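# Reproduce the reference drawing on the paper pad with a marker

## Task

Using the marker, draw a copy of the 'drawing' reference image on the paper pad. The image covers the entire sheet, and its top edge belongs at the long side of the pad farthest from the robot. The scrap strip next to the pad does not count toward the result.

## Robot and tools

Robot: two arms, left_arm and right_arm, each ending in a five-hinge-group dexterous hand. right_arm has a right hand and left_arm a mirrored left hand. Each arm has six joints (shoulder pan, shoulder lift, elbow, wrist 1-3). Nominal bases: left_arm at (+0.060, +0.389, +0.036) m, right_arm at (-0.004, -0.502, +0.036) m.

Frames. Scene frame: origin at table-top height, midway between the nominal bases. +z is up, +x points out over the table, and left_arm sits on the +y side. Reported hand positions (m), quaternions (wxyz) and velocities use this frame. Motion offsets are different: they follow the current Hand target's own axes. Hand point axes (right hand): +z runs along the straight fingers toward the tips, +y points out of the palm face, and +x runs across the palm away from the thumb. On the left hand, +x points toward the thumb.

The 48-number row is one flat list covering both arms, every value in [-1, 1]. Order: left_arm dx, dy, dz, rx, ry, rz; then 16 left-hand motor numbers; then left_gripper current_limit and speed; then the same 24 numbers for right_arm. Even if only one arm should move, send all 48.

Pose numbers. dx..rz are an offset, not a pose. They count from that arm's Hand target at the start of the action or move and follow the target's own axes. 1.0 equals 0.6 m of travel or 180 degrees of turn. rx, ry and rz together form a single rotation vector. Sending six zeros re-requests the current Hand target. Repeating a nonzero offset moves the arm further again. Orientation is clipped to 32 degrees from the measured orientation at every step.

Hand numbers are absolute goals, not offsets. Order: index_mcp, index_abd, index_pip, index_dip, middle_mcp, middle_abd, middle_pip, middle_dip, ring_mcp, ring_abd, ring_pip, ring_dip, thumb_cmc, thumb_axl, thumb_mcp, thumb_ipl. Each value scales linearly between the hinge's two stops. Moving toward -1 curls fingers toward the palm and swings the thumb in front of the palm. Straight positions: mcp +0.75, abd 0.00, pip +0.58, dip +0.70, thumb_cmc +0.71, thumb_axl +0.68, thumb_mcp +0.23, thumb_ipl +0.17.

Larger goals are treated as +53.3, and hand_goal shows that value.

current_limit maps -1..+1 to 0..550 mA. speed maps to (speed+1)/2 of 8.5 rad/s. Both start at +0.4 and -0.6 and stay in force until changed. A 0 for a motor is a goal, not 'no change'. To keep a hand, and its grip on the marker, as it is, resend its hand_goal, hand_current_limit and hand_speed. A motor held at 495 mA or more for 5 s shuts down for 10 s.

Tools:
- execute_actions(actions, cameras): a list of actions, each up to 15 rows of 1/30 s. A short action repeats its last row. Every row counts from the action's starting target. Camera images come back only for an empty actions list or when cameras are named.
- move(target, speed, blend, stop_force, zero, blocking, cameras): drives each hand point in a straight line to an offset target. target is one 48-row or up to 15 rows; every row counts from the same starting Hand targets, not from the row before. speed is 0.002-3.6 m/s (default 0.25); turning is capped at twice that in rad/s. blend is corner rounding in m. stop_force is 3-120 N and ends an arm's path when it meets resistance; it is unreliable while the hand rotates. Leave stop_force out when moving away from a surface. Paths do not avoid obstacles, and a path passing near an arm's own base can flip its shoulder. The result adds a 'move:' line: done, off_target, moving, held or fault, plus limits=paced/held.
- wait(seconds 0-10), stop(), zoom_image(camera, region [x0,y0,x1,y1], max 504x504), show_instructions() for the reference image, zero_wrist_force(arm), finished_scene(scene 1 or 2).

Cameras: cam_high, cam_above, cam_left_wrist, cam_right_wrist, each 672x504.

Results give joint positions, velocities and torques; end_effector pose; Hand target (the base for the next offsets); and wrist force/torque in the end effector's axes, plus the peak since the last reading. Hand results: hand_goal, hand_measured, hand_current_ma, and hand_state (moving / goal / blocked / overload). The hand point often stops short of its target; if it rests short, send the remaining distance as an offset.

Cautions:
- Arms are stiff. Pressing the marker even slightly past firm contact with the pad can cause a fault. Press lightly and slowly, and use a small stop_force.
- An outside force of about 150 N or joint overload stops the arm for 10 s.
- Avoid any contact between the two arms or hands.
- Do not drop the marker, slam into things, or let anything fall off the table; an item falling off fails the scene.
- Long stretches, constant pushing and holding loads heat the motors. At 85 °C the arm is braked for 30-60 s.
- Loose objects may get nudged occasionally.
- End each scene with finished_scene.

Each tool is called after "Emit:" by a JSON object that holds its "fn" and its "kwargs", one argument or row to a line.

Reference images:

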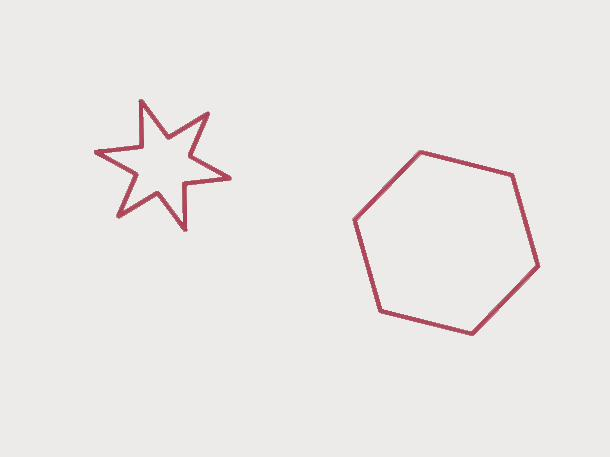

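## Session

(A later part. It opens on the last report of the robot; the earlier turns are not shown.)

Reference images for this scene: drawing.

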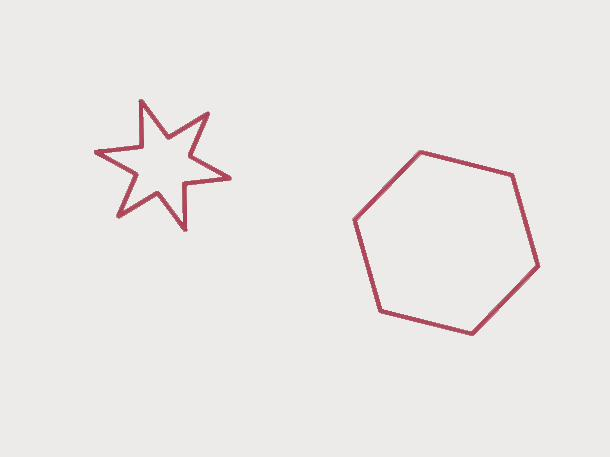

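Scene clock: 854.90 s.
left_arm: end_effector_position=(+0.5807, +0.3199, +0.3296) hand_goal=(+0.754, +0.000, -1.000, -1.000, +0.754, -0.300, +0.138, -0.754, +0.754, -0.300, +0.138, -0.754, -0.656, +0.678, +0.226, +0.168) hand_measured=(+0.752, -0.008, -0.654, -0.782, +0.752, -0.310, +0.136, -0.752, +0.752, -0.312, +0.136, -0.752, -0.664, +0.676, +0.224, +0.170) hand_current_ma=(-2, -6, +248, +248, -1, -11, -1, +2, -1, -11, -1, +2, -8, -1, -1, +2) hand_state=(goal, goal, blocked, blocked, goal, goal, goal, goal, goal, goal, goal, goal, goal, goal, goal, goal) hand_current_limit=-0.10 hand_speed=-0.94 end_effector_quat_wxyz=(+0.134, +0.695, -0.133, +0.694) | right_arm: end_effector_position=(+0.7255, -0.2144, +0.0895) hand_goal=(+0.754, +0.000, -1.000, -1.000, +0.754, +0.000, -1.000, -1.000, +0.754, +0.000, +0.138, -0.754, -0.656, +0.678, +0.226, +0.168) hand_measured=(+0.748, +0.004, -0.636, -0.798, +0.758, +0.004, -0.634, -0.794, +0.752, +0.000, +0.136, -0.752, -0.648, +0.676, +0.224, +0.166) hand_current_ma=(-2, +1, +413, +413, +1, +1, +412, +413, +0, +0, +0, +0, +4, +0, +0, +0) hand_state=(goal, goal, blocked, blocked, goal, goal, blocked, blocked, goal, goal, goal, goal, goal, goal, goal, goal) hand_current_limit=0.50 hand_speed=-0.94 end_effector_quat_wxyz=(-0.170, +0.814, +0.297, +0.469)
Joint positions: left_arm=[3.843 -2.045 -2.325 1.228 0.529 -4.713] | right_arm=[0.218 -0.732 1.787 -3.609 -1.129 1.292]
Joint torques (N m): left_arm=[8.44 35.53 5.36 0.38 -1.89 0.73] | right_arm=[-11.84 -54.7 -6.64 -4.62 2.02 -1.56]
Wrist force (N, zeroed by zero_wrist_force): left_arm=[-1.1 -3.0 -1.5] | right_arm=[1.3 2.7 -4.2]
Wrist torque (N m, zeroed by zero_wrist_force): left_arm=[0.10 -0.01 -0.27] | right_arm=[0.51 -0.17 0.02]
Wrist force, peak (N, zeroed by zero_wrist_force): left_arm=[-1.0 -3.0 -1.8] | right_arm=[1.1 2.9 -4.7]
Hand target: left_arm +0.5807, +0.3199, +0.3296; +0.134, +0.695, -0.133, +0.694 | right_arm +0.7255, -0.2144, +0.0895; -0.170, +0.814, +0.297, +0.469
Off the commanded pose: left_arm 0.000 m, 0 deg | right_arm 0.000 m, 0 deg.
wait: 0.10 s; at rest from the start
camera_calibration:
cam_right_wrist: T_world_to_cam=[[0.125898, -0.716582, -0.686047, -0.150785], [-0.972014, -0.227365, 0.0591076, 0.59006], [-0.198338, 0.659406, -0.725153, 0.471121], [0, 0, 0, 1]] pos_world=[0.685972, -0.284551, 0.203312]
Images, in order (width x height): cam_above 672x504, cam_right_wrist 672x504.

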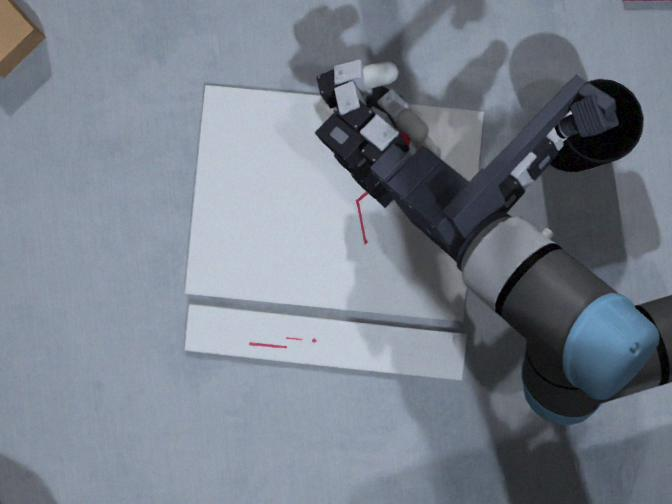

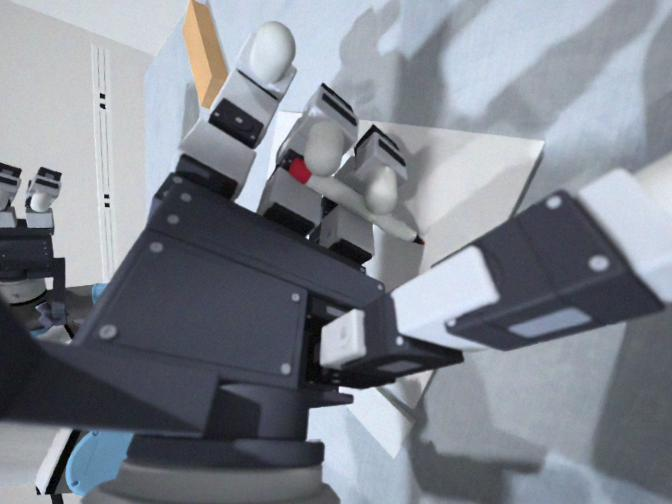

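Emit:
{"fn": "zoom_image", "kwargs": {
  "camera": "cam_above",
  "region": [470, 60, 660, 250]
}}

Emit:
{"fn": "execute_actions", "kwargs": {
  "actions": [],
  "cameras": ["cam_high"]
}}

Emit:
{"fn": "zoom_image", "kwargs": {
  "camera": "cam_high",
  "region": [300, 220, 480, 430]
}}

Scaled by 2.653.

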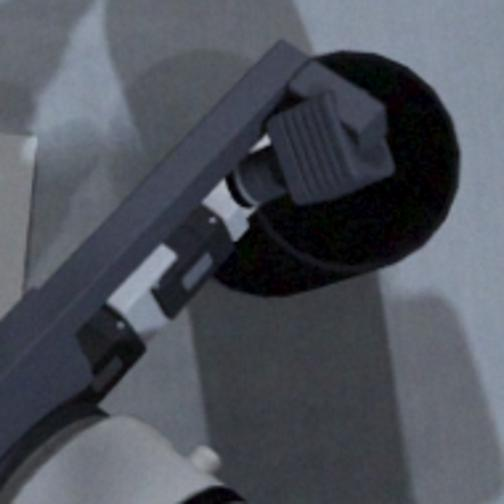

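Scene clock: 858.77 s.
left_arm: end_effector_position=(+0.5807, +0.3199, +0.3296) hand_goal=(+0.754, +0.000, -1.000, -1.000, +0.754, -0.300, +0.138, -0.754, +0.754, -0.300, +0.138, -0.754, -0.656, +0.678, +0.226, +0.168) hand_measured=(+0.752, -0.008, -0.654, -0.782, +0.752, -0.310, +0.136, -0.752, +0.752, -0.312, +0.136, -0.752, -0.664, +0.676, +0.224, +0.170) hand_current_ma=(-2, -6, +248, +248, -1, -11, -1, +2, -1, -11, -1, +2, -8, -1, -1, +2) hand_state=(goal, goal, blocked, blocked, goal, goal, goal, goal, goal, goal, goal, goal, goal, goal, goal, goal) hand_current_limit=-0.10 hand_speed=-0.94 end_effector_quat_wxyz=(+0.134, +0.695, -0.133, +0.694) | right_arm: end_effector_position=(+0.7255, -0.2144, +0.0895) hand_goal=(+0.754, +0.000, -1.000, -1.000, +0.754, +0.000, -1.000, -1.000, +0.754, +0.000, +0.138, -0.754, -0.656, +0.678, +0.226, +0.168) hand_measured=(+0.748, +0.004, -0.636, -0.798, +0.758, +0.004, -0.634, -0.794, +0.752, +0.000, +0.136, -0.752, -0.648, +0.676, +0.224, +0.166) hand_current_ma=(-2, +1, +413, +413, +1, +1, +413, +413, +0, +0, +0, +0, +4, +0, +0, +0) hand_state=(goal, goal, blocked, blocked, goal, goal, blocked, blocked, goal, goal, goal, goal, goal, goal, goal, goal) hand_current_limit=0.50 hand_speed=-0.94 end_effector_quat_wxyz=(-0.170, +0.814, +0.297, +0.469)
Joint positions: left_arm=[3.843 -2.045 -2.325 1.228 0.529 -4.713] | right_arm=[0.218 -0.732 1.787 -3.609 -1.129 1.292]
Joint velocities: within noise
Joint torques (N m): left_arm=[8.76 35.62 4.95 0.47 -1.97 0.73] | right_arm=[-11.71 -54.39 -6.35 -4.54 2.05 -1.52]
Wrist force (N, zeroed by zero_wrist_force): left_arm=[-1.0 -3.0 -1.7] | right_arm=[1.3 2.5 -4.5]
Wrist torque (N m, zeroed by zero_wrist_force): left_arm=[0.11 -0.02 -0.26] | right_arm=[0.48 -0.15 -0.01]
Wrist force, peak (N, zeroed by zero_wrist_force): left_arm=[-1.1 -3.2 -1.8] | right_arm=[1.1 2.8 -4.9]
Hand target: left_arm +0.5807, +0.3199, +0.3296; +0.134, +0.695, -0.133, +0.694 | right_arm +0.7255, -0.2144, +0.0895; -0.170, +0.814, +0.297, +0.469
Off the commanded pose: left_arm 0.000 m, 0 deg | right_arm 0.000 m, 0 deg.
Images, in order (width x height): cam_high 672x504.

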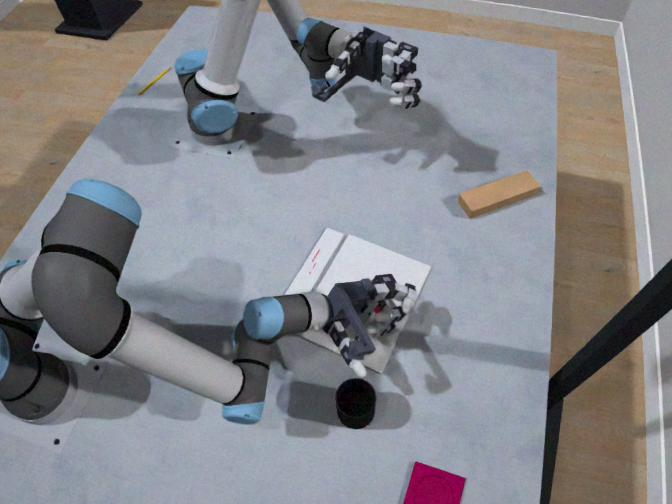

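Scaled by 2.400.

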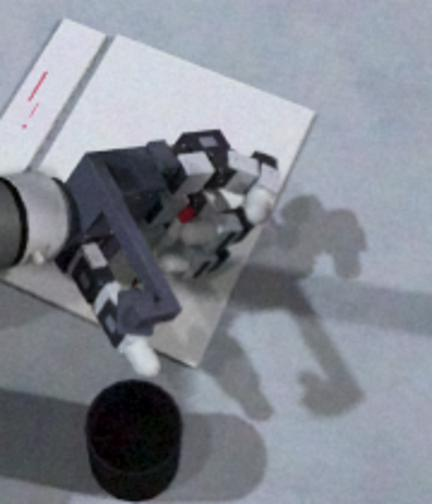

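Emit:
{"fn": "move", "kwargs": {
  "target": [0,0,0,0,0,0,0.754,0,-1,-1,0.754,-0.3,0.1387,-0.754,0.754,-0.3,0.1387,-0.754,-0.657,0.678,0.225,0.168,-0.1,-0.94,0.0087,0,-0.005,0,0,0,0.754,0,-1,-1,0.754,0,-1,-1,0.754,0,0.1387,-0.754,-0.656,0.678,0.225,0.168,0.5,-0.94],
  "speed": 0.03,
  "cameras": []
}}

Emit:
{"fn": "move", "kwargs": {
  "target": [0,0,0,0,0,0,0.754,0,-1,-1,0.754,-0.3,0.1387,-0.754,0.754,-0.3,0.1387,-0.754,-0.657,0.678,0.225,0.168,-0.1,-0.94,0,0,0,0,0,0,0.754,0,-1,-1,0.754,0,-1,-1,0.754,0,0.1387,-0.754,-0.656,0.678,0,-0.481,0.5,-0.9],
  "speed": 0.03,
  "cameras": ["cam_high","cam_above","cam_right_wrist"]
}}

Scene clock: 862.10 s.
left_arm: end_effector_position=(+0.5807, +0.3199, +0.3296) hand_goal=(+0.754, +0.000, -1.000, -1.000, +0.754, -0.300, +0.138, -0.754, +0.754, -0.300, +0.138, -0.754, -0.656, +0.678, +0.226, +0.168) hand_measured=(+0.752, -0.008, -0.654, -0.782, +0.752, -0.310, +0.136, -0.752, +0.752, -0.312, +0.136, -0.752, -0.664, +0.676, +0.224, +0.170) hand_current_ma=(-2, -6, +248, +248, -1, -11, -1, +2, -1, -11, -1, +2, -8, -1, -1, +2) hand_state=(goal, goal, blocked, blocked, goal, goal, goal, goal, goal, goal, goal, goal, goal, goal, goal, goal) hand_current_limit=-0.10 hand_speed=-0.94 end_effector_quat_wxyz=(+0.134, +0.695, -0.133, +0.694) | right_arm: end_effector_position=(+0.7255, -0.2144, +0.0953) hand_goal=(+0.754, +0.000, -1.000, -1.000, +0.754, +0.000, -1.000, -1.000, +0.754, +0.000, +0.138, -0.754, -0.656, +0.678, +0.226, +0.168) hand_measured=(+0.748, +0.004, -0.636, -0.798, +0.758, +0.004, -0.634, -0.794, +0.752, +0.000, +0.136, -0.752, -0.648, +0.676, +0.224, +0.166) hand_current_ma=(-2, +1, +412, +413, +1, +1, +412, +412, +0, +0, +0, +0, +4, +0, +0, +0) hand_state=(goal, goal, blocked, blocked, goal, goal, blocked, blocked, goal, goal, goal, goal, goal, goal, goal, goal) hand_current_limit=0.50 hand_speed=-0.94 end_effector_quat_wxyz=(-0.170, +0.814, +0.297, +0.469)
Joint positions: left_arm=[3.843 -2.045 -2.325 1.228 0.529 -4.713] | right_arm=[0.218 -0.744 1.789 -3.598 -1.129 1.292]
Joint torques (N m): left_arm=[8.51 35.79 5.61 0.68 -1.82 0.6] | right_arm=[-6.72 -55.05 -5.41 -0.12 1.3 -0.7]
Wrist force (N, zeroed by zero_wrist_force): left_arm=[-1.2 -3.0 -1.3] | right_arm=[0.3 2.6 -4.4]
Wrist torque (N m, zeroed by zero_wrist_force): left_arm=[0.08 -0.01 -0.27] | right_arm=[0.51 -0.10 -0.05]
Wrist force, peak (N, zeroed by zero_wrist_force): left_arm=[-1.4 -3.0 -1.5] | right_arm=[1.3 2.6 -4.9]
Hand target: left_arm +0.5807, +0.3199, +0.3296; +0.134, +0.695, -0.133, +0.694 | right_arm +0.7255, -0.2144, +0.0955; -0.170, +0.814, +0.297, +0.469
Off the commanded pose: left_arm 0.000 m, 0 deg | right_arm 0.000 m, 0 deg.
move: done
No camera images: "cameras" was empty.

Scene clock: 864.80 s.
left_arm: end_effector_position=(+0.5807, +0.3199, +0.3296) hand_goal=(+0.754, +0.000, -1.000, -1.000, +0.754, -0.300, +0.138, -0.754, +0.754, -0.300, +0.138, -0.754, -0.656, +0.678, +0.226, +0.168) hand_measured=(+0.752, -0.008, -0.654, -0.782, +0.752, -0.310, +0.136, -0.752, +0.752, -0.312, +0.136, -0.752, -0.664, +0.676, +0.224, +0.170) hand_current_ma=(-2, -6, +248, +248, -1, -11, -1, +2, -1, -11, -1, +2, -8, -1, -1, +2) hand_state=(goal, goal, blocked, blocked, goal, goal, goal, goal, goal, goal, goal, goal, goal, goal, goal, goal) hand_current_limit=-0.10 hand_speed=-0.94 end_effector_quat_wxyz=(+0.134, +0.695, -0.133, +0.694) | right_arm: end_effector_position=(+0.7255, -0.2144, +0.0955) hand_goal=(+0.754, +0.000, -1.000, -1.000, +0.754, +0.000, -1.000, -1.000, +0.754, +0.000, +0.138, -0.754, -0.656, +0.678, +0.000, -0.480) hand_measured=(+0.748, +0.004, -0.636, -0.798, +0.758, +0.004, -0.634, -0.794, +0.752, +0.000, +0.136, -0.752, -0.648, +0.678, +0.000, -0.478) hand_current_ma=(-2, +1, +413, +413, +1, +1, +413, +412, +0, +0, +0, +0, +4, +0, +0, +0) hand_state=(goal, goal, blocked, blocked, goal, goal, blocked, blocked, goal, goal, goal, goal, goal, goal, goal, goal) hand_current_limit=0.50 hand_speed=-0.90 end_effector_quat_wxyz=(-0.170, +0.814, +0.297, +0.469)
Joint positions: left_arm=[3.843 -2.045 -2.325 1.228 0.529 -4.713] | right_arm=[0.218 -0.744 1.789 -3.598 -1.129 1.292]
Joint torques (N m): left_arm=[8.35 35.88 4.88 0.59 -2 0.82] | right_arm=[5.85 -54.89 -8.49 -0.5 -0.92 1.03]
Wrist force (N, zeroed by zero_wrist_force): left_arm=[-1.0 -2.8 -1.5] | right_arm=[0.7 2.5 -4.3]
Wrist torque (N m, zeroed by zero_wrist_force): left_arm=[0.12 -0.02 -0.27] | right_arm=[0.47 -0.15 -0.04]
Wrist force, peak (N, zeroed by zero_wrist_force): left_arm=[-1.0 -3.0 -1.9] | right_arm=[0.6 2.9 -4.7]
Hand target: left_arm +0.5807, +0.3199, +0.3296; +0.134, +0.695, -0.133, +0.694 | right_arm +0.7255, -0.2144, +0.0955; -0.170, +0.814, +0.297, +0.469
Off the commanded pose: left_arm 0.000 m, 0 deg | right_arm 0.000 m, 0 deg.
move: done
camera_calibration:
cam_right_wrist: T_world_to_cam=[[0.125898, -0.716582, -0.686047, -0.146668], [-0.972014, -0.227365, 0.0591076, 0.589705], [-0.198338, 0.659406, -0.725153, 0.475472], [0, 0, 0, 1]] pos_world=[0.685972, -0.284551, 0.209312]
Images, in order (width x height): cam_high 672x504, cam_above 672x504, cam_right_wrist 672x504.

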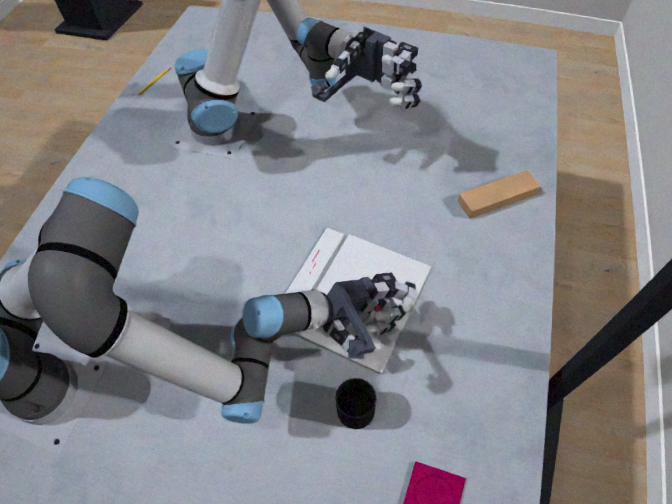

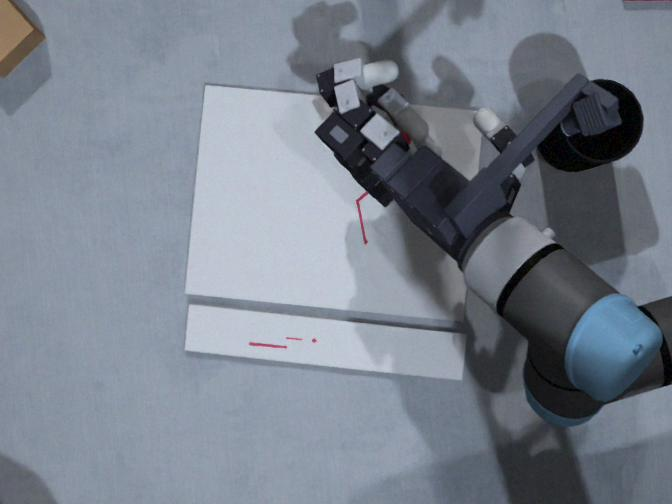

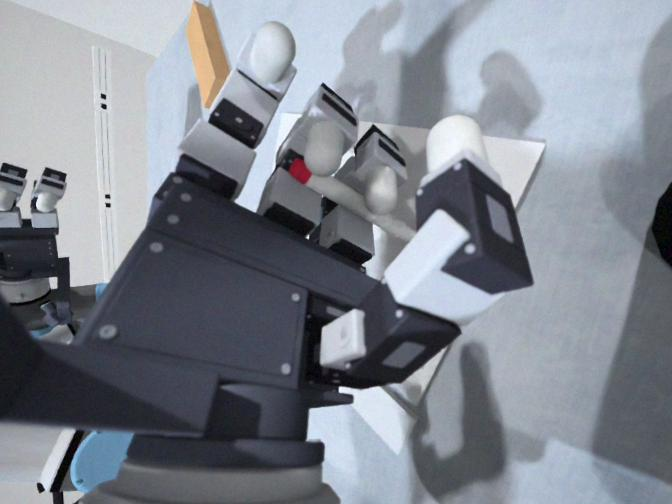

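Emit:
{"fn": "move", "kwargs": {
  "target": [
    [0,0,0,0,0,0,0.754,0,-1,-1,0.754,-0.3,0.1387,-0.754,0.754,-0.3,0.1387,-0.754,-0.657,0.678,0.225,0.168,-0.1,-0.94,-0.00938,0,0.00542,0,0,0,0.754,0,-1,-1,0.754,0,-1,-1,0.754,0,0.1387,-0.754,-0.656,0.678,0,-0.481,0.5,-0.9],
    [0,0,0,0,0,0,0.754,0,-1,-1,0.754,-0.3,0.1387,-0.754,0.754,-0.3,0.1387,-0.754,-0.657,0.678,0.225,0.168,-0.1,-0.94,-0.04133,-0.04492,-0.04993,0,0,0,0.754,0,-1,-1,0.754,0,-1,-1,0.754,0,0.1387,-0.754,-0.656,0.678,0,-0.481,0.5,-0.9]
  ],
  "speed": 0.03,
  "cameras": []
}}

Scene clock: 868.40 s.
left_arm: end_effector_position=(+0.5807, +0.3199, +0.3296) hand_goal=(+0.754, +0.000, -1.000, -1.000, +0.754, -0.300, +0.138, -0.754, +0.754, -0.300, +0.138, -0.754, -0.656, +0.678, +0.226, +0.168) hand_measured=(+0.752, -0.008, -0.654, -0.782, +0.752, -0.310, +0.136, -0.752, +0.752, -0.312, +0.136, -0.752, -0.664, +0.676, +0.224, +0.170) hand_current_ma=(-2, -6, +248, +248, -1, -11, -1, +2, -1, -11, -1, +2, -8, -1, -1, +2) hand_state=(goal, goal, blocked, blocked, goal, goal, goal, goal, goal, goal, goal, goal, goal, goal, goal, goal) hand_current_limit=-0.10 hand_speed=-0.94 end_effector_quat_wxyz=(+0.134, +0.695, -0.133, +0.694) | right_arm: end_effector_position=(+0.6789, -0.2184, +0.0891) hand_goal=(+0.754, +0.000, -1.000, -1.000, +0.754, +0.000, -1.000, -1.000, +0.754, +0.000, +0.138, -0.754, -0.656, +0.678, +0.000, -0.480) hand_measured=(+0.746, +0.004, -0.636, -0.798, +0.758, +0.004, -0.634, -0.794, +0.752, +0.000, +0.136, -0.752, -0.648, +0.678, +0.000, -0.478) hand_current_ma=(-3, +1, +413, +412, +1, +1, +412, +413, +0, +0, +0, +0, +4, +0, +0, +0) hand_state=(goal, goal, blocked, blocked, goal, goal, blocked, blocked, goal, goal, goal, goal, goal, goal, goal, goal) hand_current_limit=0.50 hand_speed=-0.90 end_effector_quat_wxyz=(-0.170, +0.814, +0.297, +0.469)
Joint positions: left_arm=[3.843 -2.045 -2.325 1.228 0.529 -4.713] | right_arm=[0.227 -0.781 1.925 -3.699 -1.136 1.297]
Joint torques (N m): left_arm=[8.24 36.31 4.81 0.39 -1.74 0.5] | right_arm=[9.85 -49.72 -4.67 -4.21 -1.78 1.54]
Wrist force (N, zeroed by zero_wrist_force): left_arm=[-1.2 -2.7 -1.4] | right_arm=[1.9 3.0 -4.8]
Wrist torque (N m, zeroed by zero_wrist_force): left_arm=[0.13 -0.01 -0.28] | right_arm=[0.56 -0.17 -0.06]
Wrist force, peak (N, zeroed by zero_wrist_force): left_arm=[-1.2 -3.2 -1.6] | right_arm=[4.0 3.2 -6.1]
Hand target: left_arm +0.5807, +0.3199, +0.3296; +0.134, +0.695, -0.133, +0.694 | right_arm +0.6788, -0.2184, +0.0891; -0.170, +0.814, +0.297, +0.469
Off the commanded pose: left_arm 0.000 m, 0 deg | right_arm 0.000 m, 0 deg.
move: done
No camera images: "cameras" was empty.

Emit:
{"fn": "move", "kwargs": {
  "target": [0,0,0,0,0,0,0.754,0,-1,-1,0.754,-0.3,0.1387,-0.754,0.754,-0.3,0.1387,-0.754,-0.657,0.678,0.225,0.168,-0.1,-0.94,0.00356,-0.07823,0.00617,0,0,0,0.754,0,-1,-1,0.754,0,-1,-1,0.754,0,0.1387,-0.754,-0.656,0.678,0,-0.481,0.5,-0.9],
  "speed": 0.03,
  "cameras": []
}}

Scene clock: 871.53 s.
left_arm: end_effector_position=(+0.5807, +0.3199, +0.3296) hand_goal=(+0.754, +0.000, -1.000, -1.000, +0.754, -0.300, +0.138, -0.754, +0.754, -0.300, +0.138, -0.754, -0.656, +0.678, +0.226, +0.168) hand_measured=(+0.752, -0.008, -0.654, -0.782, +0.752, -0.310, +0.136, -0.752, +0.752, -0.312, +0.136, -0.752, -0.664, +0.676, +0.224, +0.170) hand_current_ma=(-2, -6, +248, +248, -1, -11, -1, +2, -1, -11, -1, +2, -8, -1, -1, +2) hand_state=(goal, goal, blocked, blocked, goal, goal, goal, goal, goal, goal, goal, goal, goal, goal, goal, goal) hand_current_limit=-0.10 hand_speed=-0.94 end_effector_quat_wxyz=(+0.134, +0.695, -0.133, +0.694) | right_arm: end_effector_position=(+0.6520, -0.1799, +0.0890) hand_goal=(+0.754, +0.000, -1.000, -1.000, +0.754, +0.000, -1.000, -1.000, +0.754, +0.000, +0.138, -0.754, -0.656, +0.678, +0.000, -0.480) hand_measured=(+0.746, +0.004, -0.636, -0.798, +0.758, +0.004, -0.634, -0.794, +0.752, +0.000, +0.136, -0.752, -0.648, +0.678, +0.000, -0.478) hand_current_ma=(-4, +1, +412, +413, +1, +1, +412, +412, +0, +0, +0, +0, +4, +0, +0, +0) hand_state=(goal, goal, blocked, blocked, goal, goal, blocked, blocked, goal, goal, goal, goal, goal, goal, goal, goal) hand_current_limit=0.50 hand_speed=-0.90 end_effector_quat_wxyz=(-0.170, +0.814, +0.297, +0.469)
Joint positions: left_arm=[3.843 -2.045 -2.325 1.228 0.529 -4.713] | right_arm=[0.312 -0.783 1.938 -3.729 -1.207 1.347]
Joint torques (N m): left_arm=[8.32 36.15 4.7 0.63 -1.94 0.49] | right_arm=[10.74 -50.53 -4.39 -4.27 -1.67 1.7]
Wrist force (N, zeroed by zero_wrist_force): left_arm=[-0.9 -2.8 -1.2] | right_arm=[2.0 3.2 -5.1]
Wrist torque (N m, zeroed by zero_wrist_force): left_arm=[0.10 -0.04 -0.26] | right_arm=[0.54 -0.23 -0.09]
Wrist force, peak (N, zeroed by zero_wrist_force): left_arm=[-1.2 -3.1 -1.6] | right_arm=[2.9 3.3 -6.0]
Hand target: left_arm +0.5807, +0.3199, +0.3296; +0.134, +0.695, -0.133, +0.694 | right_arm +0.6519, -0.1798, +0.0890; -0.170, +0.814, +0.297, +0.469
Off the commanded pose: left_arm 0.000 m, 0 deg | right_arm 0.000 m, 0 deg.
move: done
No camera images: "cameras" was empty.

Emit:
{"fn": "move", "kwargs": {
  "target": [0,0,0,0,0,0,0.754,0,-1,-1,0.754,-0.3,0.1387,-0.754,0.754,-0.3,0.1387,-0.754,-0.657,0.678,0.225,0.168,-0.1,-0.94,0.03545,-0.03292,0.06123,0,0,0,0.754,0,-1,-1,0.754,0,-1,-1,0.754,0,0.1387,-0.754,-0.656,0.678,0,-0.481,0.5,-0.9],
  "speed": 0.03,
  "cameras": []
}}

Emit:
{"fn": "move", "kwargs": {
  "target": [
    [0,0,0,0,0,0,0.754,0,-1,-1,0.754,-0.3,0.1387,-0.754,0.754,-0.3,0.1387,-0.754,-0.657,0.678,0.225,0.168,-0.1,-0.94,0.0087,0,-0.005,0,0,0,0.754,0,-1,-1,0.754,0,-1,-1,0.754,0,0.1387,-0.754,-0.656,0.678,0,-0.481,0.5,-0.9],
    [0,0,0,0,0,0,0.754,0,-1,-1,0.754,-0.3,0.1387,-0.754,0.754,-0.3,0.1387,-0.754,-0.657,0.678,0.225,0.168,-0.1,-0.94,-0.0669,-0.1607,-0.1826,0,0,0,0.754,0,-1,-1,0.754,0,-1,-1,0.754,0,0.1387,-0.754,-0.656,0.678,0,-0.481,0.5,-0.9]
  ],
  "speed": 0.15,
  "blend": 0.002,
  "cameras": ["cam_above"]
}}

Emit:
{"fn": "zoom_image", "kwargs": {
  "camera": "cam_above",
  "region": [340, 130, 480, 270]
}}

Scene clock: 875.10 s.
left_arm: end_effector_position=(+0.5807, +0.3199, +0.3296) hand_goal=(+0.754, +0.000, -1.000, -1.000, +0.754, -0.300, +0.138, -0.754, +0.754, -0.300, +0.138, -0.754, -0.656, +0.678, +0.226, +0.168) hand_measured=(+0.752, -0.008, -0.654, -0.782, +0.752, -0.310, +0.136, -0.752, +0.752, -0.312, +0.136, -0.752, -0.664, +0.676, +0.224, +0.170) hand_current_ma=(-2, -6, +248, +248, -1, -11, -1, +2, -1, -11, -1, +2, -8, -1, -1, +2) hand_state=(goal, goal, blocked, blocked, goal, goal, goal, goal, goal, goal, goal, goal, goal, goal, goal, goal) hand_current_limit=-0.10 hand_speed=-0.94 end_effector_quat_wxyz=(+0.134, +0.695, -0.133, +0.694) | right_arm: end_effector_position=(+0.6716, -0.1374, +0.0890) hand_goal=(+0.754, +0.000, -1.000, -1.000, +0.754, +0.000, -1.000, -1.000, +0.754, +0.000, +0.138, -0.754, -0.656, +0.678, +0.000, -0.480) hand_measured=(+0.744, +0.004, -0.636, -0.798, +0.758, +0.004, -0.634, -0.794, +0.752, +0.000, +0.136, -0.752, -0.648, +0.678, +0.000, -0.478) hand_current_ma=(-4, +1, +413, +412, +1, +1, +413, +413, +0, +0, +0, +0, +4, +0, +0, +0) hand_state=(goal, goal, blocked, blocked, goal, goal, blocked, blocked, goal, goal, goal, goal, goal, goal, goal, goal) hand_current_limit=0.50 hand_speed=-0.90 end_effector_quat_wxyz=(-0.170, +0.814, +0.297, +0.469)
Joint positions: left_arm=[3.843 -2.045 -2.325 1.228 0.529 -4.713] | right_arm=[0.376 -0.737 1.813 -3.663 -1.262 1.383]
Joint torques (N m): left_arm=[8.56 36.58 4.46 0.8 -1.88 0.55] | right_arm=[11.07 -33.98 -18.77 -0.19 -1.83 1.48]
Wrist force (N, zeroed by zero_wrist_force): left_arm=[-1.1 -2.7 -1.7] | right_arm=[2.8 3.0 -6.3]
Wrist torque (N m, zeroed by zero_wrist_force): left_arm=[0.15 -0.02 -0.28] | right_arm=[0.59 -0.29 -0.07]
Wrist force, peak (N, zeroed by zero_wrist_force): left_arm=[-1.3 -3.2 -1.4] | right_arm=[2.6 3.2 -6.7]
Hand target: left_arm +0.5807, +0.3199, +0.3296; +0.134, +0.695, -0.133, +0.694 | right_arm +0.6717, -0.1373, +0.0890; -0.170, +0.814, +0.297, +0.469
Off the commanded pose: left_arm 0.000 m, 0 deg | right_arm 0.000 m, 0 deg.
move: done
No camera images: "cameras" was empty.

Scene clock: 876.83 s.
left_arm: end_effector_position=(+0.5807, +0.3199, +0.3296) hand_goal=(+0.754, +0.000, -1.000, -1.000, +0.754, -0.300, +0.138, -0.754, +0.754, -0.300, +0.138, -0.754, -0.656, +0.678, +0.226, +0.168) hand_measured=(+0.752, -0.008, -0.654, -0.782, +0.752, -0.310, +0.136, -0.752, +0.752, -0.312, +0.136, -0.752, -0.664, +0.676, +0.224, +0.170) hand_current_ma=(-2, -6, +248, +248, -1, -11, -1, +2, -1, -11, -1, +2, -8, -1, -1, +2) hand_state=(goal, goal, blocked, blocked, goal, goal, goal, goal, goal, goal, goal, goal, goal, goal, goal, goal) hand_current_limit=-0.10 hand_speed=-0.94 end_effector_quat_wxyz=(+0.134, +0.695, -0.133, +0.694) | right_arm: end_effector_position=(+0.5218, -0.1374, +0.1091) hand_goal=(+0.754, +0.000, -1.000, -1.000, +0.754, +0.000, -1.000, -1.000, +0.754, +0.000, +0.138, -0.754, -0.656, +0.678, +0.000, -0.480) hand_measured=(+0.748, +0.004, -0.636, -0.798, +0.758, +0.004, -0.634, -0.794, +0.752, +0.000, +0.136, -0.752, -0.648, +0.678, +0.000, -0.478) hand_current_ma=(-2, +1, +412, +412, +1, +1, +412, +413, +0, +0, +0, +0, +4, +0, +0, +0) hand_state=(goal, goal, blocked, blocked, goal, goal, blocked, blocked, goal, goal, goal, goal, goal, goal, goal, goal) hand_current_limit=0.50 hand_speed=-0.90 end_effector_quat_wxyz=(-0.170, +0.814, +0.297, +0.469)
Joint positions: left_arm=[3.843 -2.045 -2.325 1.228 0.529 -4.713] | right_arm=[0.494 -0.904 2.172 -3.871 -1.363 1.447]
Joint torques (N m): left_arm=[8.8 35.58 4.74 0.67 -1.89 0.32] | right_arm=[9.74 -45.3 -3.22 -4.3 -1.76 1.69]
Wrist force (N, zeroed by zero_wrist_force): left_arm=[-1.0 -2.7 -1.2] | right_arm=[0.6 2.7 -4.3]
Wrist torque (N m, zeroed by zero_wrist_force): left_arm=[0.10 -0.01 -0.28] | right_arm=[0.50 -0.13 -0.15]
Wrist force, peak (N, zeroed by zero_wrist_force): left_arm=[-1.3 -3.0 -1.6] | right_arm=[2.1 2.9 -6.0]
Hand target: left_arm +0.5807, +0.3199, +0.3296; +0.134, +0.695, -0.133, +0.694 | right_arm +0.5217, -0.1374, +0.1091; -0.170, +0.814, +0.297, +0.469
Off the commanded pose: left_arm 0.000 m, 0 deg | right_arm 0.000 m, 0 deg.
move: done
Images, in order (width x height): cam_above 672x504.

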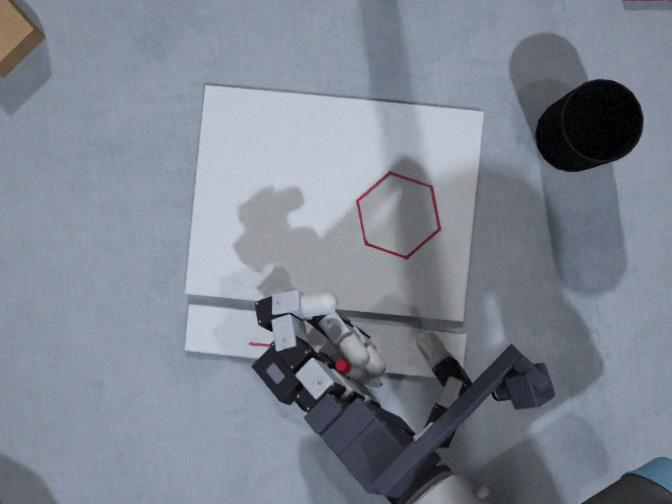

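Scaled by 3.600.

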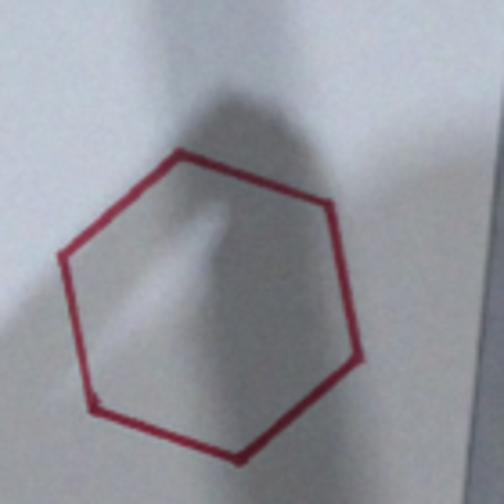

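Emit:
{"fn": "move", "kwargs": {
  "target": [0,0,0,0,0,0,0.754,0,-1,-1,0.754,-0.3,0.1387,-0.754,0.754,-0.3,0.1387,-0.754,-0.657,0.678,0.225,0.168,-0.1,-0.94,0.15995,0.11005,0.32407,0,0,0,0.754,0,-1,-1,0.754,0,-1,-1,0.754,0,0.1387,-0.754,-0.656,0.678,0,-0.481,0.5,-0.9],
  "speed": 0.15,
  "cameras": ["cam_above","cam_high"]
}}

Scene clock: 884.63 s.
left_arm: end_effector_position=(+0.5807, +0.3199, +0.3296) hand_goal=(+0.754, +0.000, -1.000, -1.000, +0.754, -0.300, +0.138, -0.754, +0.754, -0.300, +0.138, -0.754, -0.656, +0.678, +0.226, +0.168) hand_measured=(+0.752, -0.008, -0.654, -0.782, +0.752, -0.310, +0.136, -0.752, +0.752, -0.312, +0.136, -0.752, -0.664, +0.676, +0.224, +0.170) hand_current_ma=(-2, -6, +248, +248, -1, -11, -1, +2, -1, -11, -1, +2, -8, -1, -1, +2) hand_state=(goal, goal, blocked, blocked, goal, goal, goal, goal, goal, goal, goal, goal, goal, goal, goal, goal) hand_current_limit=-0.10 hand_speed=-0.94 end_effector_quat_wxyz=(+0.134, +0.695, -0.133, +0.694) | right_arm: end_effector_position=(+0.7297, -0.0489, +0.0947) hand_goal=(+0.754, +0.000, -1.000, -1.000, +0.754, +0.000, -1.000, -1.000, +0.754, +0.000, +0.138, -0.754, -0.656, +0.678, +0.000, -0.480) hand_measured=(+0.748, +0.004, -0.636, -0.798, +0.758, +0.004, -0.634, -0.794, +0.752, +0.000, +0.136, -0.752, -0.648, +0.678, +0.000, -0.478) hand_current_ma=(-2, +1, +412, +412, +1, +1, +413, +413, +0, +0, +0, +0, +4, +0, +0, +0) hand_state=(goal, goal, blocked, blocked, goal, goal, blocked, blocked, goal, goal, goal, goal, goal, goal, goal, goal) hand_current_limit=0.50 hand_speed=-0.90 end_effector_quat_wxyz=(-0.170, +0.814, +0.297, +0.469)
Joint positions: left_arm=[3.843 -2.045 -2.325 1.228 0.529 -4.713] | right_arm=[0.476 -0.61 1.475 -3.465 -1.347 1.437]
Joint torques (N m): left_arm=[7.96 35.74 4.84 0.6 -1.79 0.32] | right_arm=[10.35 -43.77 -21.81 -0.6 -1.93 1.44]
Wrist force (N, zeroed by zero_wrist_force): left_arm=[-1.3 -2.6 -1.3] | right_arm=[0.4 2.6 -4.2]
Wrist torque (N m, zeroed by zero_wrist_force): left_arm=[0.13 0.01 -0.30] | right_arm=[0.47 -0.11 -0.06]
Wrist force, peak (N, zeroed by zero_wrist_force): left_arm=[-1.7 -2.9 -1.7] | right_arm=[0.5 2.9 -5.0]
Hand target: left_arm +0.5807, +0.3199, +0.3296; +0.134, +0.695, -0.133, +0.694 | right_arm +0.7298, -0.0488, +0.0946; -0.170, +0.814, +0.297, +0.469
Off the commanded pose: left_arm 0.000 m, 0 deg | right_arm 0.000 m, 0 deg.
move: done
Images, in order (width x height): cam_high 672x504, cam_above 672x504.

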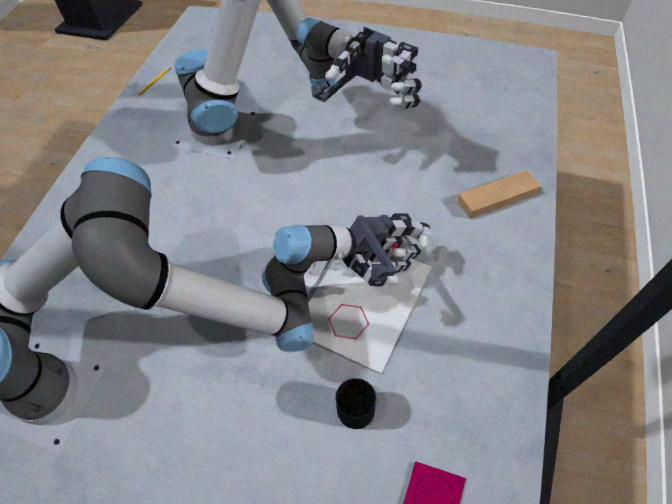

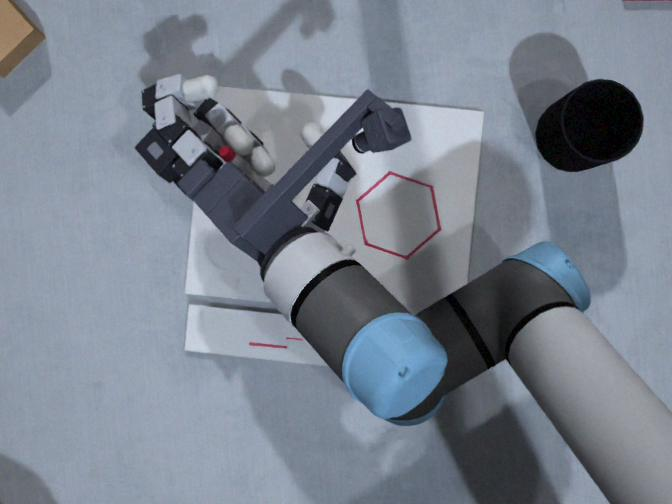

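Emit:
{"fn": "move", "kwargs": {
  "target": [
    [0,0,0,0,0,0,0.754,0,-1,-1,0.754,-0.3,0.1387,-0.754,0.754,-0.3,0.1387,-0.754,-0.657,0.678,0.225,0.168,-0.1,-0.94,-0.0076,0.00023,0.0044,0,0,0,0.754,0,-1,-1,0.754,0,-1,-1,0.754,0,0.1387,-0.754,-0.656,0.678,0,-0.481,0.5,-0.9],
    [0,0,0,0,0,0,0.754,0,-1,-1,0.754,-0.3,0.1387,-0.754,0.754,-0.3,0.1387,-0.754,-0.657,0.678,0.225,0.168,-0.1,-0.94,0.0107,0.00992,0.03622,0,0,0,0.754,0,-1,-1,0.754,0,-1,-1,0.754,0,0.1387,-0.754,-0.656,0.678,0,-0.481,0.5,-0.9]
  ],
  "speed": 0.03,
  "cameras": []
}}

Scene clock: 887.50 s.
left_arm: end_effector_position=(+0.5807, +0.3199, +0.3296) hand_goal=(+0.754, +0.000, -1.000, -1.000, +0.754, -0.300, +0.138, -0.754, +0.754, -0.300, +0.138, -0.754, -0.656, +0.678, +0.226, +0.168) hand_measured=(+0.752, -0.008, -0.654, -0.782, +0.752, -0.310, +0.136, -0.752, +0.752, -0.312, +0.136, -0.752, -0.664, +0.676, +0.224, +0.170) hand_current_ma=(-2, -6, +248, +248, -1, -11, -1, +2, -1, -11, -1, +2, -8, -1, -1, +2) hand_state=(goal, goal, blocked, blocked, goal, goal, goal, goal, goal, goal, goal, goal, goal, goal, goal, goal) hand_current_limit=-0.10 hand_speed=-0.94 end_effector_quat_wxyz=(+0.134, +0.695, -0.133, +0.694) | right_arm: end_effector_position=(+0.7504, -0.0393, +0.0893) hand_goal=(+0.754, +0.000, -1.000, -1.000, +0.754, +0.000, -1.000, -1.000, +0.754, +0.000, +0.138, -0.754, -0.656, +0.678, +0.000, -0.480) hand_measured=(+0.746, +0.004, -0.636, -0.798, +0.758, +0.004, -0.634, -0.794, +0.752, +0.000, +0.136, -0.752, -0.648, +0.678, +0.000, -0.478) hand_current_ma=(-3, +1, +413, +413, +1, +1, +412, +413, +0, +0, +0, +0, +4, +0, +0, +0) hand_state=(goal, goal, blocked, blocked, goal, goal, blocked, blocked, goal, goal, goal, goal, goal, goal, goal, goal) hand_current_limit=0.50 hand_speed=-0.90 end_effector_quat_wxyz=(-0.170, +0.814, +0.297, +0.469)
Joint positions: left_arm=[3.843 -2.045 -2.325 1.228 0.529 -4.713] | right_arm=[0.476 -0.565 1.388 -3.424 -1.346 1.437]
Joint torques (N m): left_arm=[8.07 36.27 4.41 0.46 -1.8 0.31] | right_arm=[-1.63 -43.65 -20.65 -0.09 -1.02 0.25]
Wrist force (N, zeroed by zero_wrist_force): left_arm=[-1.1 -2.7 -1.6] | right_arm=[1.8 2.4 -6.0]
Wrist torque (N m, zeroed by zero_wrist_force): left_arm=[0.14 -0.02 -0.27] | right_arm=[0.61 -0.26 0.06]
Wrist force, peak (N, zeroed by zero_wrist_force): left_arm=[-1.2 -3.3 -1.4] | right_arm=[2.9 2.4 -6.8]
Hand target: left_arm +0.5807, +0.3199, +0.3296; +0.134, +0.695, -0.133, +0.694 | right_arm +0.7505, -0.0392, +0.0893; -0.170, +0.814, +0.297, +0.469
Off the commanded pose: left_arm 0.000 m, 0 deg | right_arm 0.000 m, 0 deg.
move: done
No camera images: "cameras" was empty.

Emit:
{"fn": "move", "kwargs": {
  "target": [
    [0,0,0,0,0,0,0.754,0,-1,-1,0.754,-0.3,0.1387,-0.754,0.754,-0.3,0.1387,-0.754,-0.657,0.678,0.225,0.168,-0.1,-0.94,0.00714,-0.03612,0.01204,0,0,0,0.754,0,-1,-1,0.754,0,-1,-1,0.754,0,0.1387,-0.754,-0.656,0.678,0,-0.481,0.5,-0.9],
    [0,0,0,0,0,0,0.754,0,-1,-1,0.754,-0.3,0.1387,-0.754,0.754,-0.3,0.1387,-0.754,-0.657,0.678,0.225,0.168,-0.1,-0.94,0.01196,-0.00018,0.0204,0,0,0,0.754,0,-1,-1,0.754,0,-1,-1,0.754,0,0.1387,-0.754,-0.656,0.678,0,-0.481,0.5,-0.9]
  ],
  "speed": 0.03,
  "cameras": []
}}

Emit:
{"fn": "move", "kwargs": {
  "target": [
    [0,0,0,0,0,0,0.754,0,-1,-1,0.754,-0.3,0.1387,-0.754,0.754,-0.3,0.1387,-0.754,-0.657,0.678,0.225,0.168,-0.1,-0.94,0.0087,0,-0.005,0,0,0,0.754,0,-1,-1,0.754,0,-1,-1,0.754,0,0.1387,-0.754,-0.656,0.678,0,-0.481,0.5,-0.9],
    [0,0,0,0,0,0,0.754,0,-1,-1,0.754,-0.3,0.1387,-0.754,0.754,-0.3,0.1387,-0.754,-0.657,0.678,0.225,0.168,-0.1,-0.94,-0.0988,-0.2143,-0.2378,0,0,0,0.754,0,-1,-1,0.754,0,-1,-1,0.754,0,0.1387,-0.754,-0.656,0.678,0,-0.481,0.5,-0.9]
  ],
  "speed": 0.15,
  "blend": 0.002,
  "cameras": ["cam_above"]
}}

Emit:
{"fn": "zoom_image", "kwargs": {
  "camera": "cam_above",
  "region": [220, 120, 310, 210]
}}

Scene clock: 891.50 s.
left_arm: end_effector_position=(+0.5807, +0.3199, +0.3296) hand_goal=(+0.754, +0.000, -1.000, -1.000, +0.754, -0.300, +0.138, -0.754, +0.754, -0.300, +0.138, -0.754, -0.656, +0.678, +0.226, +0.168) hand_measured=(+0.752, -0.008, -0.654, -0.782, +0.752, -0.310, +0.136, -0.752, +0.752, -0.312, +0.136, -0.752, -0.664, +0.676, +0.224, +0.170) hand_current_ma=(-2, -6, +248, +248, -1, -11, -1, +2, -1, -11, -1, +2, -8, -1, -1, +2) hand_state=(goal, goal, blocked, blocked, goal, goal, goal, goal, goal, goal, goal, goal, goal, goal, goal, goal) hand_current_limit=-0.10 hand_speed=-0.94 end_effector_quat_wxyz=(+0.134, +0.695, -0.133, +0.694) | right_arm: end_effector_position=(+0.7610, -0.0298, +0.0894) hand_goal=(+0.754, +0.000, -1.000, -1.000, +0.754, +0.000, -1.000, -1.000, +0.754, +0.000, +0.138, -0.754, -0.656, +0.678, +0.000, -0.480) hand_measured=(+0.746, +0.004, -0.636, -0.798, +0.758, +0.004, -0.634, -0.794, +0.752, +0.000, +0.136, -0.752, -0.648, +0.678, +0.000, -0.478) hand_current_ma=(-3, +1, +412, +412, +1, +1, +412, +413, +0, +0, +0, +0, +4, +0, +0, +0) hand_state=(goal, goal, blocked, blocked, goal, goal, blocked, blocked, goal, goal, goal, goal, goal, goal, goal, goal) hand_current_limit=0.50 hand_speed=-0.90 end_effector_quat_wxyz=(-0.170, +0.814, +0.297, +0.469)
Joint positions: left_arm=[3.843 -2.045 -2.325 1.228 0.529 -4.713] | right_arm=[0.481 -0.541 1.332 -3.392 -1.351 1.44]
Joint torques (N m): left_arm=[7.54 36.37 5.65 0.74 -1.82 0.4] | right_arm=[-11.1 -43.05 -22.61 0.12 1.39 -1.4]
Wrist force (N, zeroed by zero_wrist_force): left_arm=[-1.1 -2.7 -1.5] | right_arm=[1.9 2.0 -5.1]
Wrist torque (N m, zeroed by zero_wrist_force): left_arm=[0.14 -0.02 -0.27] | right_arm=[0.54 -0.22 0.11]
Wrist force, peak (N, zeroed by zero_wrist_force): left_arm=[-1.1 -3.1 -1.7] | right_arm=[2.9 2.5 -6.9]
Hand target: left_arm +0.5807, +0.3199, +0.3296; +0.134, +0.695, -0.133, +0.694 | right_arm +0.7613, -0.0300, +0.0894; -0.170, +0.814, +0.297, +0.469
Off the commanded pose: left_arm 0.000 m, 0 deg | right_arm 0.000 m, 0 deg.
move: done
No camera images: "cameras" was empty.

Scene clock: 893.57 s.
left_arm: end_effector_position=(+0.5807, +0.3199, +0.3296) hand_goal=(+0.754, +0.000, -1.000, -1.000, +0.754, -0.300, +0.138, -0.754, +0.754, -0.300, +0.138, -0.754, -0.656, +0.678, +0.226, +0.168) hand_measured=(+0.752, -0.008, -0.654, -0.782, +0.752, -0.310, +0.136, -0.752, +0.752, -0.312, +0.136, -0.752, -0.664, +0.676, +0.224, +0.170) hand_current_ma=(-2, -6, +248, +248, -1, -11, -1, +2, -1, -11, -1, +2, -8, -1, -1, +2) hand_state=(goal, goal, blocked, blocked, goal, goal, goal, goal, goal, goal, goal, goal, goal, goal, goal, goal) hand_current_limit=-0.10 hand_speed=-0.94 end_effector_quat_wxyz=(+0.134, +0.695, -0.133, +0.694) | right_arm: end_effector_position=(+0.5614, -0.0300, +0.1095) hand_goal=(+0.754, +0.000, -1.000, -1.000, +0.754, +0.000, -1.000, -1.000, +0.754, +0.000, +0.138, -0.754, -0.656, +0.678, +0.000, -0.480) hand_measured=(+0.748, +0.004, -0.636, -0.798, +0.758, +0.004, -0.634, -0.794, +0.752, +0.000, +0.136, -0.752, -0.648, +0.678, +0.000, -0.478) hand_current_ma=(-2, +1, +412, +413, +1, +1, +412, +413, +0, +0, +0, +0, +4, +0, +0, +0) hand_state=(goal, goal, blocked, blocked, goal, goal, blocked, blocked, goal, goal, goal, goal, goal, goal, goal, goal) hand_current_limit=0.50 hand_speed=-0.90 end_effector_quat_wxyz=(-0.170, +0.814, +0.297, +0.469)
Joint positions: left_arm=[3.843 -2.045 -2.325 1.228 0.529 -4.713] | right_arm=[0.644 -0.791 1.854 -3.677 -1.491 1.523]
Joint torques (N m): left_arm=[7.63 35.84 4.31 0.8 -1.58 0.3] | right_arm=[12.02 -52.47 -5.89 -4.5 -2.15 1.51]
Wrist force (N, zeroed by zero_wrist_force): left_arm=[-1.0 -2.9 -1.6] | right_arm=[0.8 2.7 -4.3]
Wrist torque (N m, zeroed by zero_wrist_force): left_arm=[0.11 -0.03 -0.26] | right_arm=[0.50 -0.18 -0.11]
Wrist force, peak (N, zeroed by zero_wrist_force): left_arm=[-1.1 -3.2 -1.6] | right_arm=[3.1 1.7 -6.2]
Hand target: left_arm +0.5807, +0.3199, +0.3296; +0.134, +0.695, -0.133, +0.694 | right_arm +0.5613, -0.0301, +0.1096; -0.170, +0.814, +0.297, +0.469
Off the commanded pose: left_arm 0.000 m, 0 deg | right_arm 0.000 m, 0 deg.
move: done
Images, in order (width x height): cam_above 672x504.

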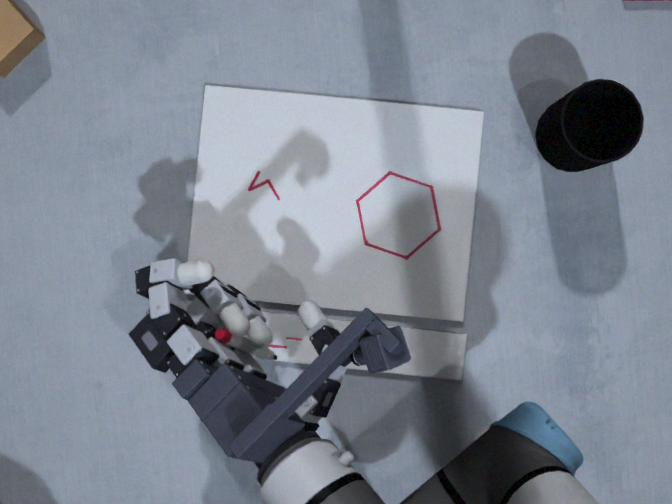

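Scaled by 5.600.

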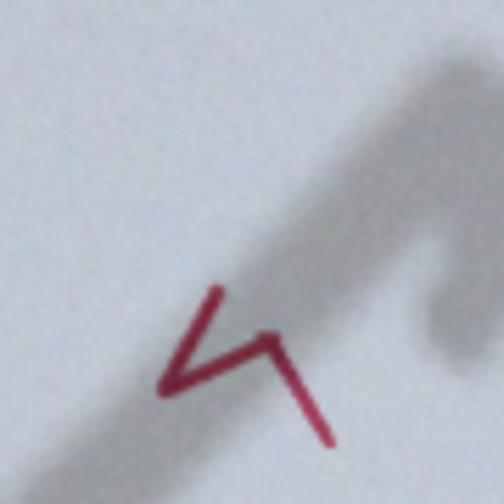

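Emit:
{"fn": "move", "kwargs": {
  "target": [0,0,0,0,0,0,0.754,0,-1,-1,0.754,-0.3,0.1387,-0.754,0.754,-0.3,0.1387,-0.754,-0.657,0.678,0.225,0.168,-0.1,-0.94,0.10741,0.21541,0.23473,0,0,0,0.754,0,-1,-1,0.754,0,-1,-1,0.754,0,0.1387,-0.754,-0.656,0.678,0,-0.481,0.5,-0.9],
  "speed": 0.15,
  "cameras": []
}}

Scene clock: 897.27 s.
left_arm: end_effector_position=(+0.5807, +0.3199, +0.3296) hand_goal=(+0.754, +0.000, -1.000, -1.000, +0.754, -0.300, +0.138, -0.754, +0.754, -0.300, +0.138, -0.754, -0.656, +0.678, +0.226, +0.168) hand_measured=(+0.752, -0.008, -0.654, -0.782, +0.752, -0.310, +0.136, -0.752, +0.752, -0.312, +0.136, -0.752, -0.664, +0.676, +0.224, +0.170) hand_current_ma=(-2, -6, +248, +248, -1, -11, -1, +2, -1, -11, -1, +2, -8, -1, -1, +2) hand_state=(goal, goal, blocked, blocked, goal, goal, goal, goal, goal, goal, goal, goal, goal, goal, goal, goal) hand_current_limit=-0.10 hand_speed=-0.94 end_effector_quat_wxyz=(+0.134, +0.695, -0.133, +0.694) | right_arm: end_effector_position=(+0.7624, -0.0299, +0.0948) hand_goal=(+0.754, +0.000, -1.000, -1.000, +0.754, +0.000, -1.000, -1.000, +0.754, +0.000, +0.138, -0.754, -0.656, +0.678, +0.000, -0.480) hand_measured=(+0.748, +0.004, -0.636, -0.798, +0.758, +0.004, -0.634, -0.794, +0.752, +0.000, +0.136, -0.752, -0.648, +0.678, +0.000, -0.478) hand_current_ma=(-2, +1, +413, +412, +1, +1, +413, +413, +0, +0, +0, +0, +4, +0, +0, +0) hand_state=(goal, goal, blocked, blocked, goal, goal, blocked, blocked, goal, goal, goal, goal, goal, goal, goal, goal) hand_current_limit=0.50 hand_speed=-0.90 end_effector_quat_wxyz=(-0.170, +0.814, +0.297, +0.469)
Joint positions: left_arm=[3.843 -2.045 -2.325 1.228 0.529 -4.713] | right_arm=[0.481 -0.548 1.329 -3.383 -1.351 1.44]
Joint torques (N m): left_arm=[7.43 35.96 5.92 0.86 -1.92 0.24] | right_arm=[-12.22 -46.48 -22.92 -0.63 1.87 -1.64]
Wrist force (N, zeroed by zero_wrist_force): left_arm=[-1.1 -3.0 -1.4] | right_arm=[0.6 3.0 -4.5]
Wrist torque (N m, zeroed by zero_wrist_force): left_arm=[0.09 -0.02 -0.26] | right_arm=[0.54 -0.14 -0.05]
Wrist force, peak (N, zeroed by zero_wrist_force): left_arm=[-1.2 -3.2 -1.6] | right_arm=[0.5 3.1 -4.5]
Hand target: left_arm +0.5807, +0.3199, +0.3296; +0.134, +0.695, -0.133, +0.694 | right_arm +0.7624, -0.0298, +0.0948; -0.170, +0.814, +0.297, +0.469
Off the commanded pose: left_arm 0.000 m, 0 deg | right_arm 0.000 m, 0 deg.
move: done
No camera images: "cameras" was empty.

Emit:
{"fn": "move", "kwargs": {
  "target": [
    [0,0,0,0,0,0,0.754,0,-1,-1,0.754,-0.3,0.1387,-0.754,0.754,-0.3,0.1387,-0.754,-0.657,0.678,0.225,0.168,-0.1,-0.94,-0.00784,0.00037,0.00442,0,0,0,0.754,0,-1,-1,0.754,0,-1,-1,0.754,0,0.1387,-0.754,-0.656,0.678,0,-0.481,0.5,-0.9],
    [0,0,0,0,0,0,0.754,0,-1,-1,0.754,-0.3,0.1387,-0.754,0.754,-0.3,0.1387,-0.754,-0.657,0.678,0.225,0.168,-0.1,-0.94,0.01112,-0.00591,0.03725,0,0,0,0.754,0,-1,-1,0.754,0,-1,-1,0.754,0,0.1387,-0.754,-0.656,0.678,0,-0.481,0.5,-0.9],
    [0,0,0,0,0,0,0.754,0,-1,-1,0.754,-0.3,0.1387,-0.754,0.754,-0.3,0.1387,-0.754,-0.657,0.678,0.225,0.168,-0.1,-0.94,-0.00225,0.02103,0.01409,0,0,0,0.754,0,-1,-1,0.754,0,-1,-1,0.754,0,0.1387,-0.754,-0.656,0.678,0,-0.481,0.5,-0.9]
  ],
  "speed": 0.03,
  "cameras": []
}}

Scene clock: 901.63 s.
left_arm: end_effector_position=(+0.5807, +0.3199, +0.3296) hand_goal=(+0.754, +0.000, -1.000, -1.000, +0.754, -0.300, +0.138, -0.754, +0.754, -0.300, +0.138, -0.754, -0.656, +0.678, +0.226, +0.168) hand_measured=(+0.752, -0.008, -0.654, -0.782, +0.752, -0.310, +0.136, -0.752, +0.752, -0.312, +0.136, -0.752, -0.664, +0.676, +0.224, +0.170) hand_current_ma=(-2, -6, +248, +248, -1, -11, -1, +2, -1, -11, -1, +2, -8, -1, -1, +2) hand_state=(goal, goal, blocked, blocked, goal, goal, goal, goal, goal, goal, goal, goal, goal, goal, goal, goal) hand_current_limit=-0.10 hand_speed=-0.94 end_effector_quat_wxyz=(+0.134, +0.695, -0.133, +0.694) | right_arm: end_effector_position=(+0.7757, -0.0351, +0.0894) hand_goal=(+0.754, +0.000, -1.000, -1.000, +0.754, +0.000, -1.000, -1.000, +0.754, +0.000, +0.138, -0.754, -0.656, +0.678, +0.000, -0.480) hand_measured=(+0.748, +0.004, -0.636, -0.798, +0.758, +0.004, -0.634, -0.794, +0.752, +0.000, +0.136, -0.752, -0.648, +0.678, +0.000, -0.478) hand_current_ma=(-2, +1, +412, +412, +1, +1, +413, +412, +0, +0, +0, +0, +4, +0, +0, +0) hand_state=(goal, goal, blocked, blocked, goal, goal, blocked, blocked, goal, goal, goal, goal, goal, goal, goal, goal) hand_current_limit=0.50 hand_speed=-0.90 end_effector_quat_wxyz=(-0.170, +0.814, +0.297, +0.469)
Joint positions: left_arm=[3.843 -2.045 -2.325 1.228 0.529 -4.713] | right_arm=[0.466 -0.526 1.297 -3.371 -1.338 1.432]
Joint torques (N m): left_arm=[7.86 35.59 4.59 0.87 -1.91 0.16] | right_arm=[-13.26 -62.38 -9.11 -3.87 1.63 -1.59]
Wrist force (N, zeroed by zero_wrist_force): left_arm=[-1.0 -2.4 -1.3] | right_arm=[3.6 2.1 -5.5]
Wrist torque (N m, zeroed by zero_wrist_force): left_arm=[0.15 -0.02 -0.28] | right_arm=[0.56 -0.17 0.18]
Wrist force, peak (N, zeroed by zero_wrist_force): left_arm=[-1.5 -3.1 -1.4] | right_arm=[5.6 1.8 -6.2]
Hand target: left_arm +0.5807, +0.3199, +0.3296; +0.134, +0.695, -0.133, +0.694 | right_arm +0.7756, -0.0352, +0.0894; -0.170, +0.814, +0.297, +0.469
Off the commanded pose: left_arm 0.000 m, 0 deg | right_arm 0.000 m, 0 deg.
move: done
No camera images: "cameras" was empty.

Emit:
{"fn": "move", "kwargs": {
  "target": [
    [0,0,0,0,0,0,0.754,0,-1,-1,0.754,-0.3,0.1387,-0.754,0.754,-0.3,0.1387,-0.754,-0.657,0.678,0.225,0.168,-0.1,-0.94,0.01279,0.03028,0.02081,0,0,0,0.754,0,-1,-1,0.754,0,-1,-1,0.754,0,0.1387,-0.754,-0.656,0.678,0,-0.481,0.5,-0.9],
    [0,0,0,0,0,0,0.754,0,-1,-1,0.754,-0.3,0.1387,-0.754,0.754,-0.3,0.1387,-0.754,-0.657,0.678,0.225,0.168,-0.1,-0.94,-0.0061,0.02126,-0.01155,0,0,0,0.754,0,-1,-1,0.754,0,-1,-1,0.754,0,0.1387,-0.754,-0.656,0.678,0,-0.481,0.5,-0.9]
  ],
  "speed": 0.03,
  "cameras": []
}}

Scene clock: 905.23 s.
left_arm: end_effector_position=(+0.5807, +0.3199, +0.3296) hand_goal=(+0.754, +0.000, -1.000, -1.000, +0.754, -0.300, +0.138, -0.754, +0.754, -0.300, +0.138, -0.754, -0.656, +0.678, +0.226, +0.168) hand_measured=(+0.752, -0.008, -0.654, -0.782, +0.752, -0.310, +0.136, -0.752, +0.752, -0.312, +0.136, -0.752, -0.664, +0.676, +0.224, +0.170) hand_current_ma=(-2, -6, +248, +248, -1, -11, -1, +2, -1, -11, -1, +2, -8, -1, -1, +2) hand_state=(goal, goal, blocked, blocked, goal, goal, goal, goal, goal, goal, goal, goal, goal, goal, goal, goal) hand_current_limit=-0.10 hand_speed=-0.94 end_effector_quat_wxyz=(+0.134, +0.695, -0.133, +0.694) | right_arm: end_effector_position=(+0.7779, -0.0500, +0.0897) hand_goal=(+0.754, +0.000, -1.000, -1.000, +0.754, +0.000, -1.000, -1.000, +0.754, +0.000, +0.138, -0.754, -0.656, +0.678, +0.000, -0.480) hand_measured=(+0.748, +0.004, -0.636, -0.798, +0.758, +0.004, -0.634, -0.794, +0.752, +0.000, +0.136, -0.752, -0.648, +0.678, +0.000, -0.478) hand_current_ma=(-2, +1, +413, +412, +1, +1, +412, +412, +0, +0, +0, +0, +4, +0, +0, +0) hand_state=(goal, goal, blocked, blocked, goal, goal, blocked, blocked, goal, goal, goal, goal, goal, goal, goal, goal) hand_current_limit=0.50 hand_speed=-0.90 end_effector_quat_wxyz=(-0.170, +0.814, +0.297, +0.469)
Joint positions: left_arm=[3.843 -2.045 -2.325 1.228 0.529 -4.713] | right_arm=[0.445 -0.539 1.325 -3.383 -1.32 1.421]
Joint torques (N m): left_arm=[7.17 35.76 5.26 0.89 -1.81 0.21] | right_arm=[-10.92 -61.71 -9.3 -4.42 1.93 -1.52]
Wrist force (N, zeroed by zero_wrist_force): left_arm=[-0.8 -2.7 -1.4] | right_arm=[1.3 3.0 -4.5]
Wrist torque (N m, zeroed by zero_wrist_force): left_arm=[0.12 -0.07 -0.24] | right_arm=[0.53 -0.15 0.01]
Wrist force, peak (N, zeroed by zero_wrist_force): left_arm=[-1.1 -3.2 -1.4] | right_arm=[4.3 2.1 -5.9]
Hand target: left_arm +0.5807, +0.3199, +0.3296; +0.134, +0.695, -0.133, +0.694 | right_arm +0.7779, -0.0500, +0.0897; -0.170, +0.814, +0.297, +0.469
Off the commanded pose: left_arm 0.000 m, 0 deg | right_arm 0.000 m, 0 deg.
move: done
No camera images: "cameras" was empty.


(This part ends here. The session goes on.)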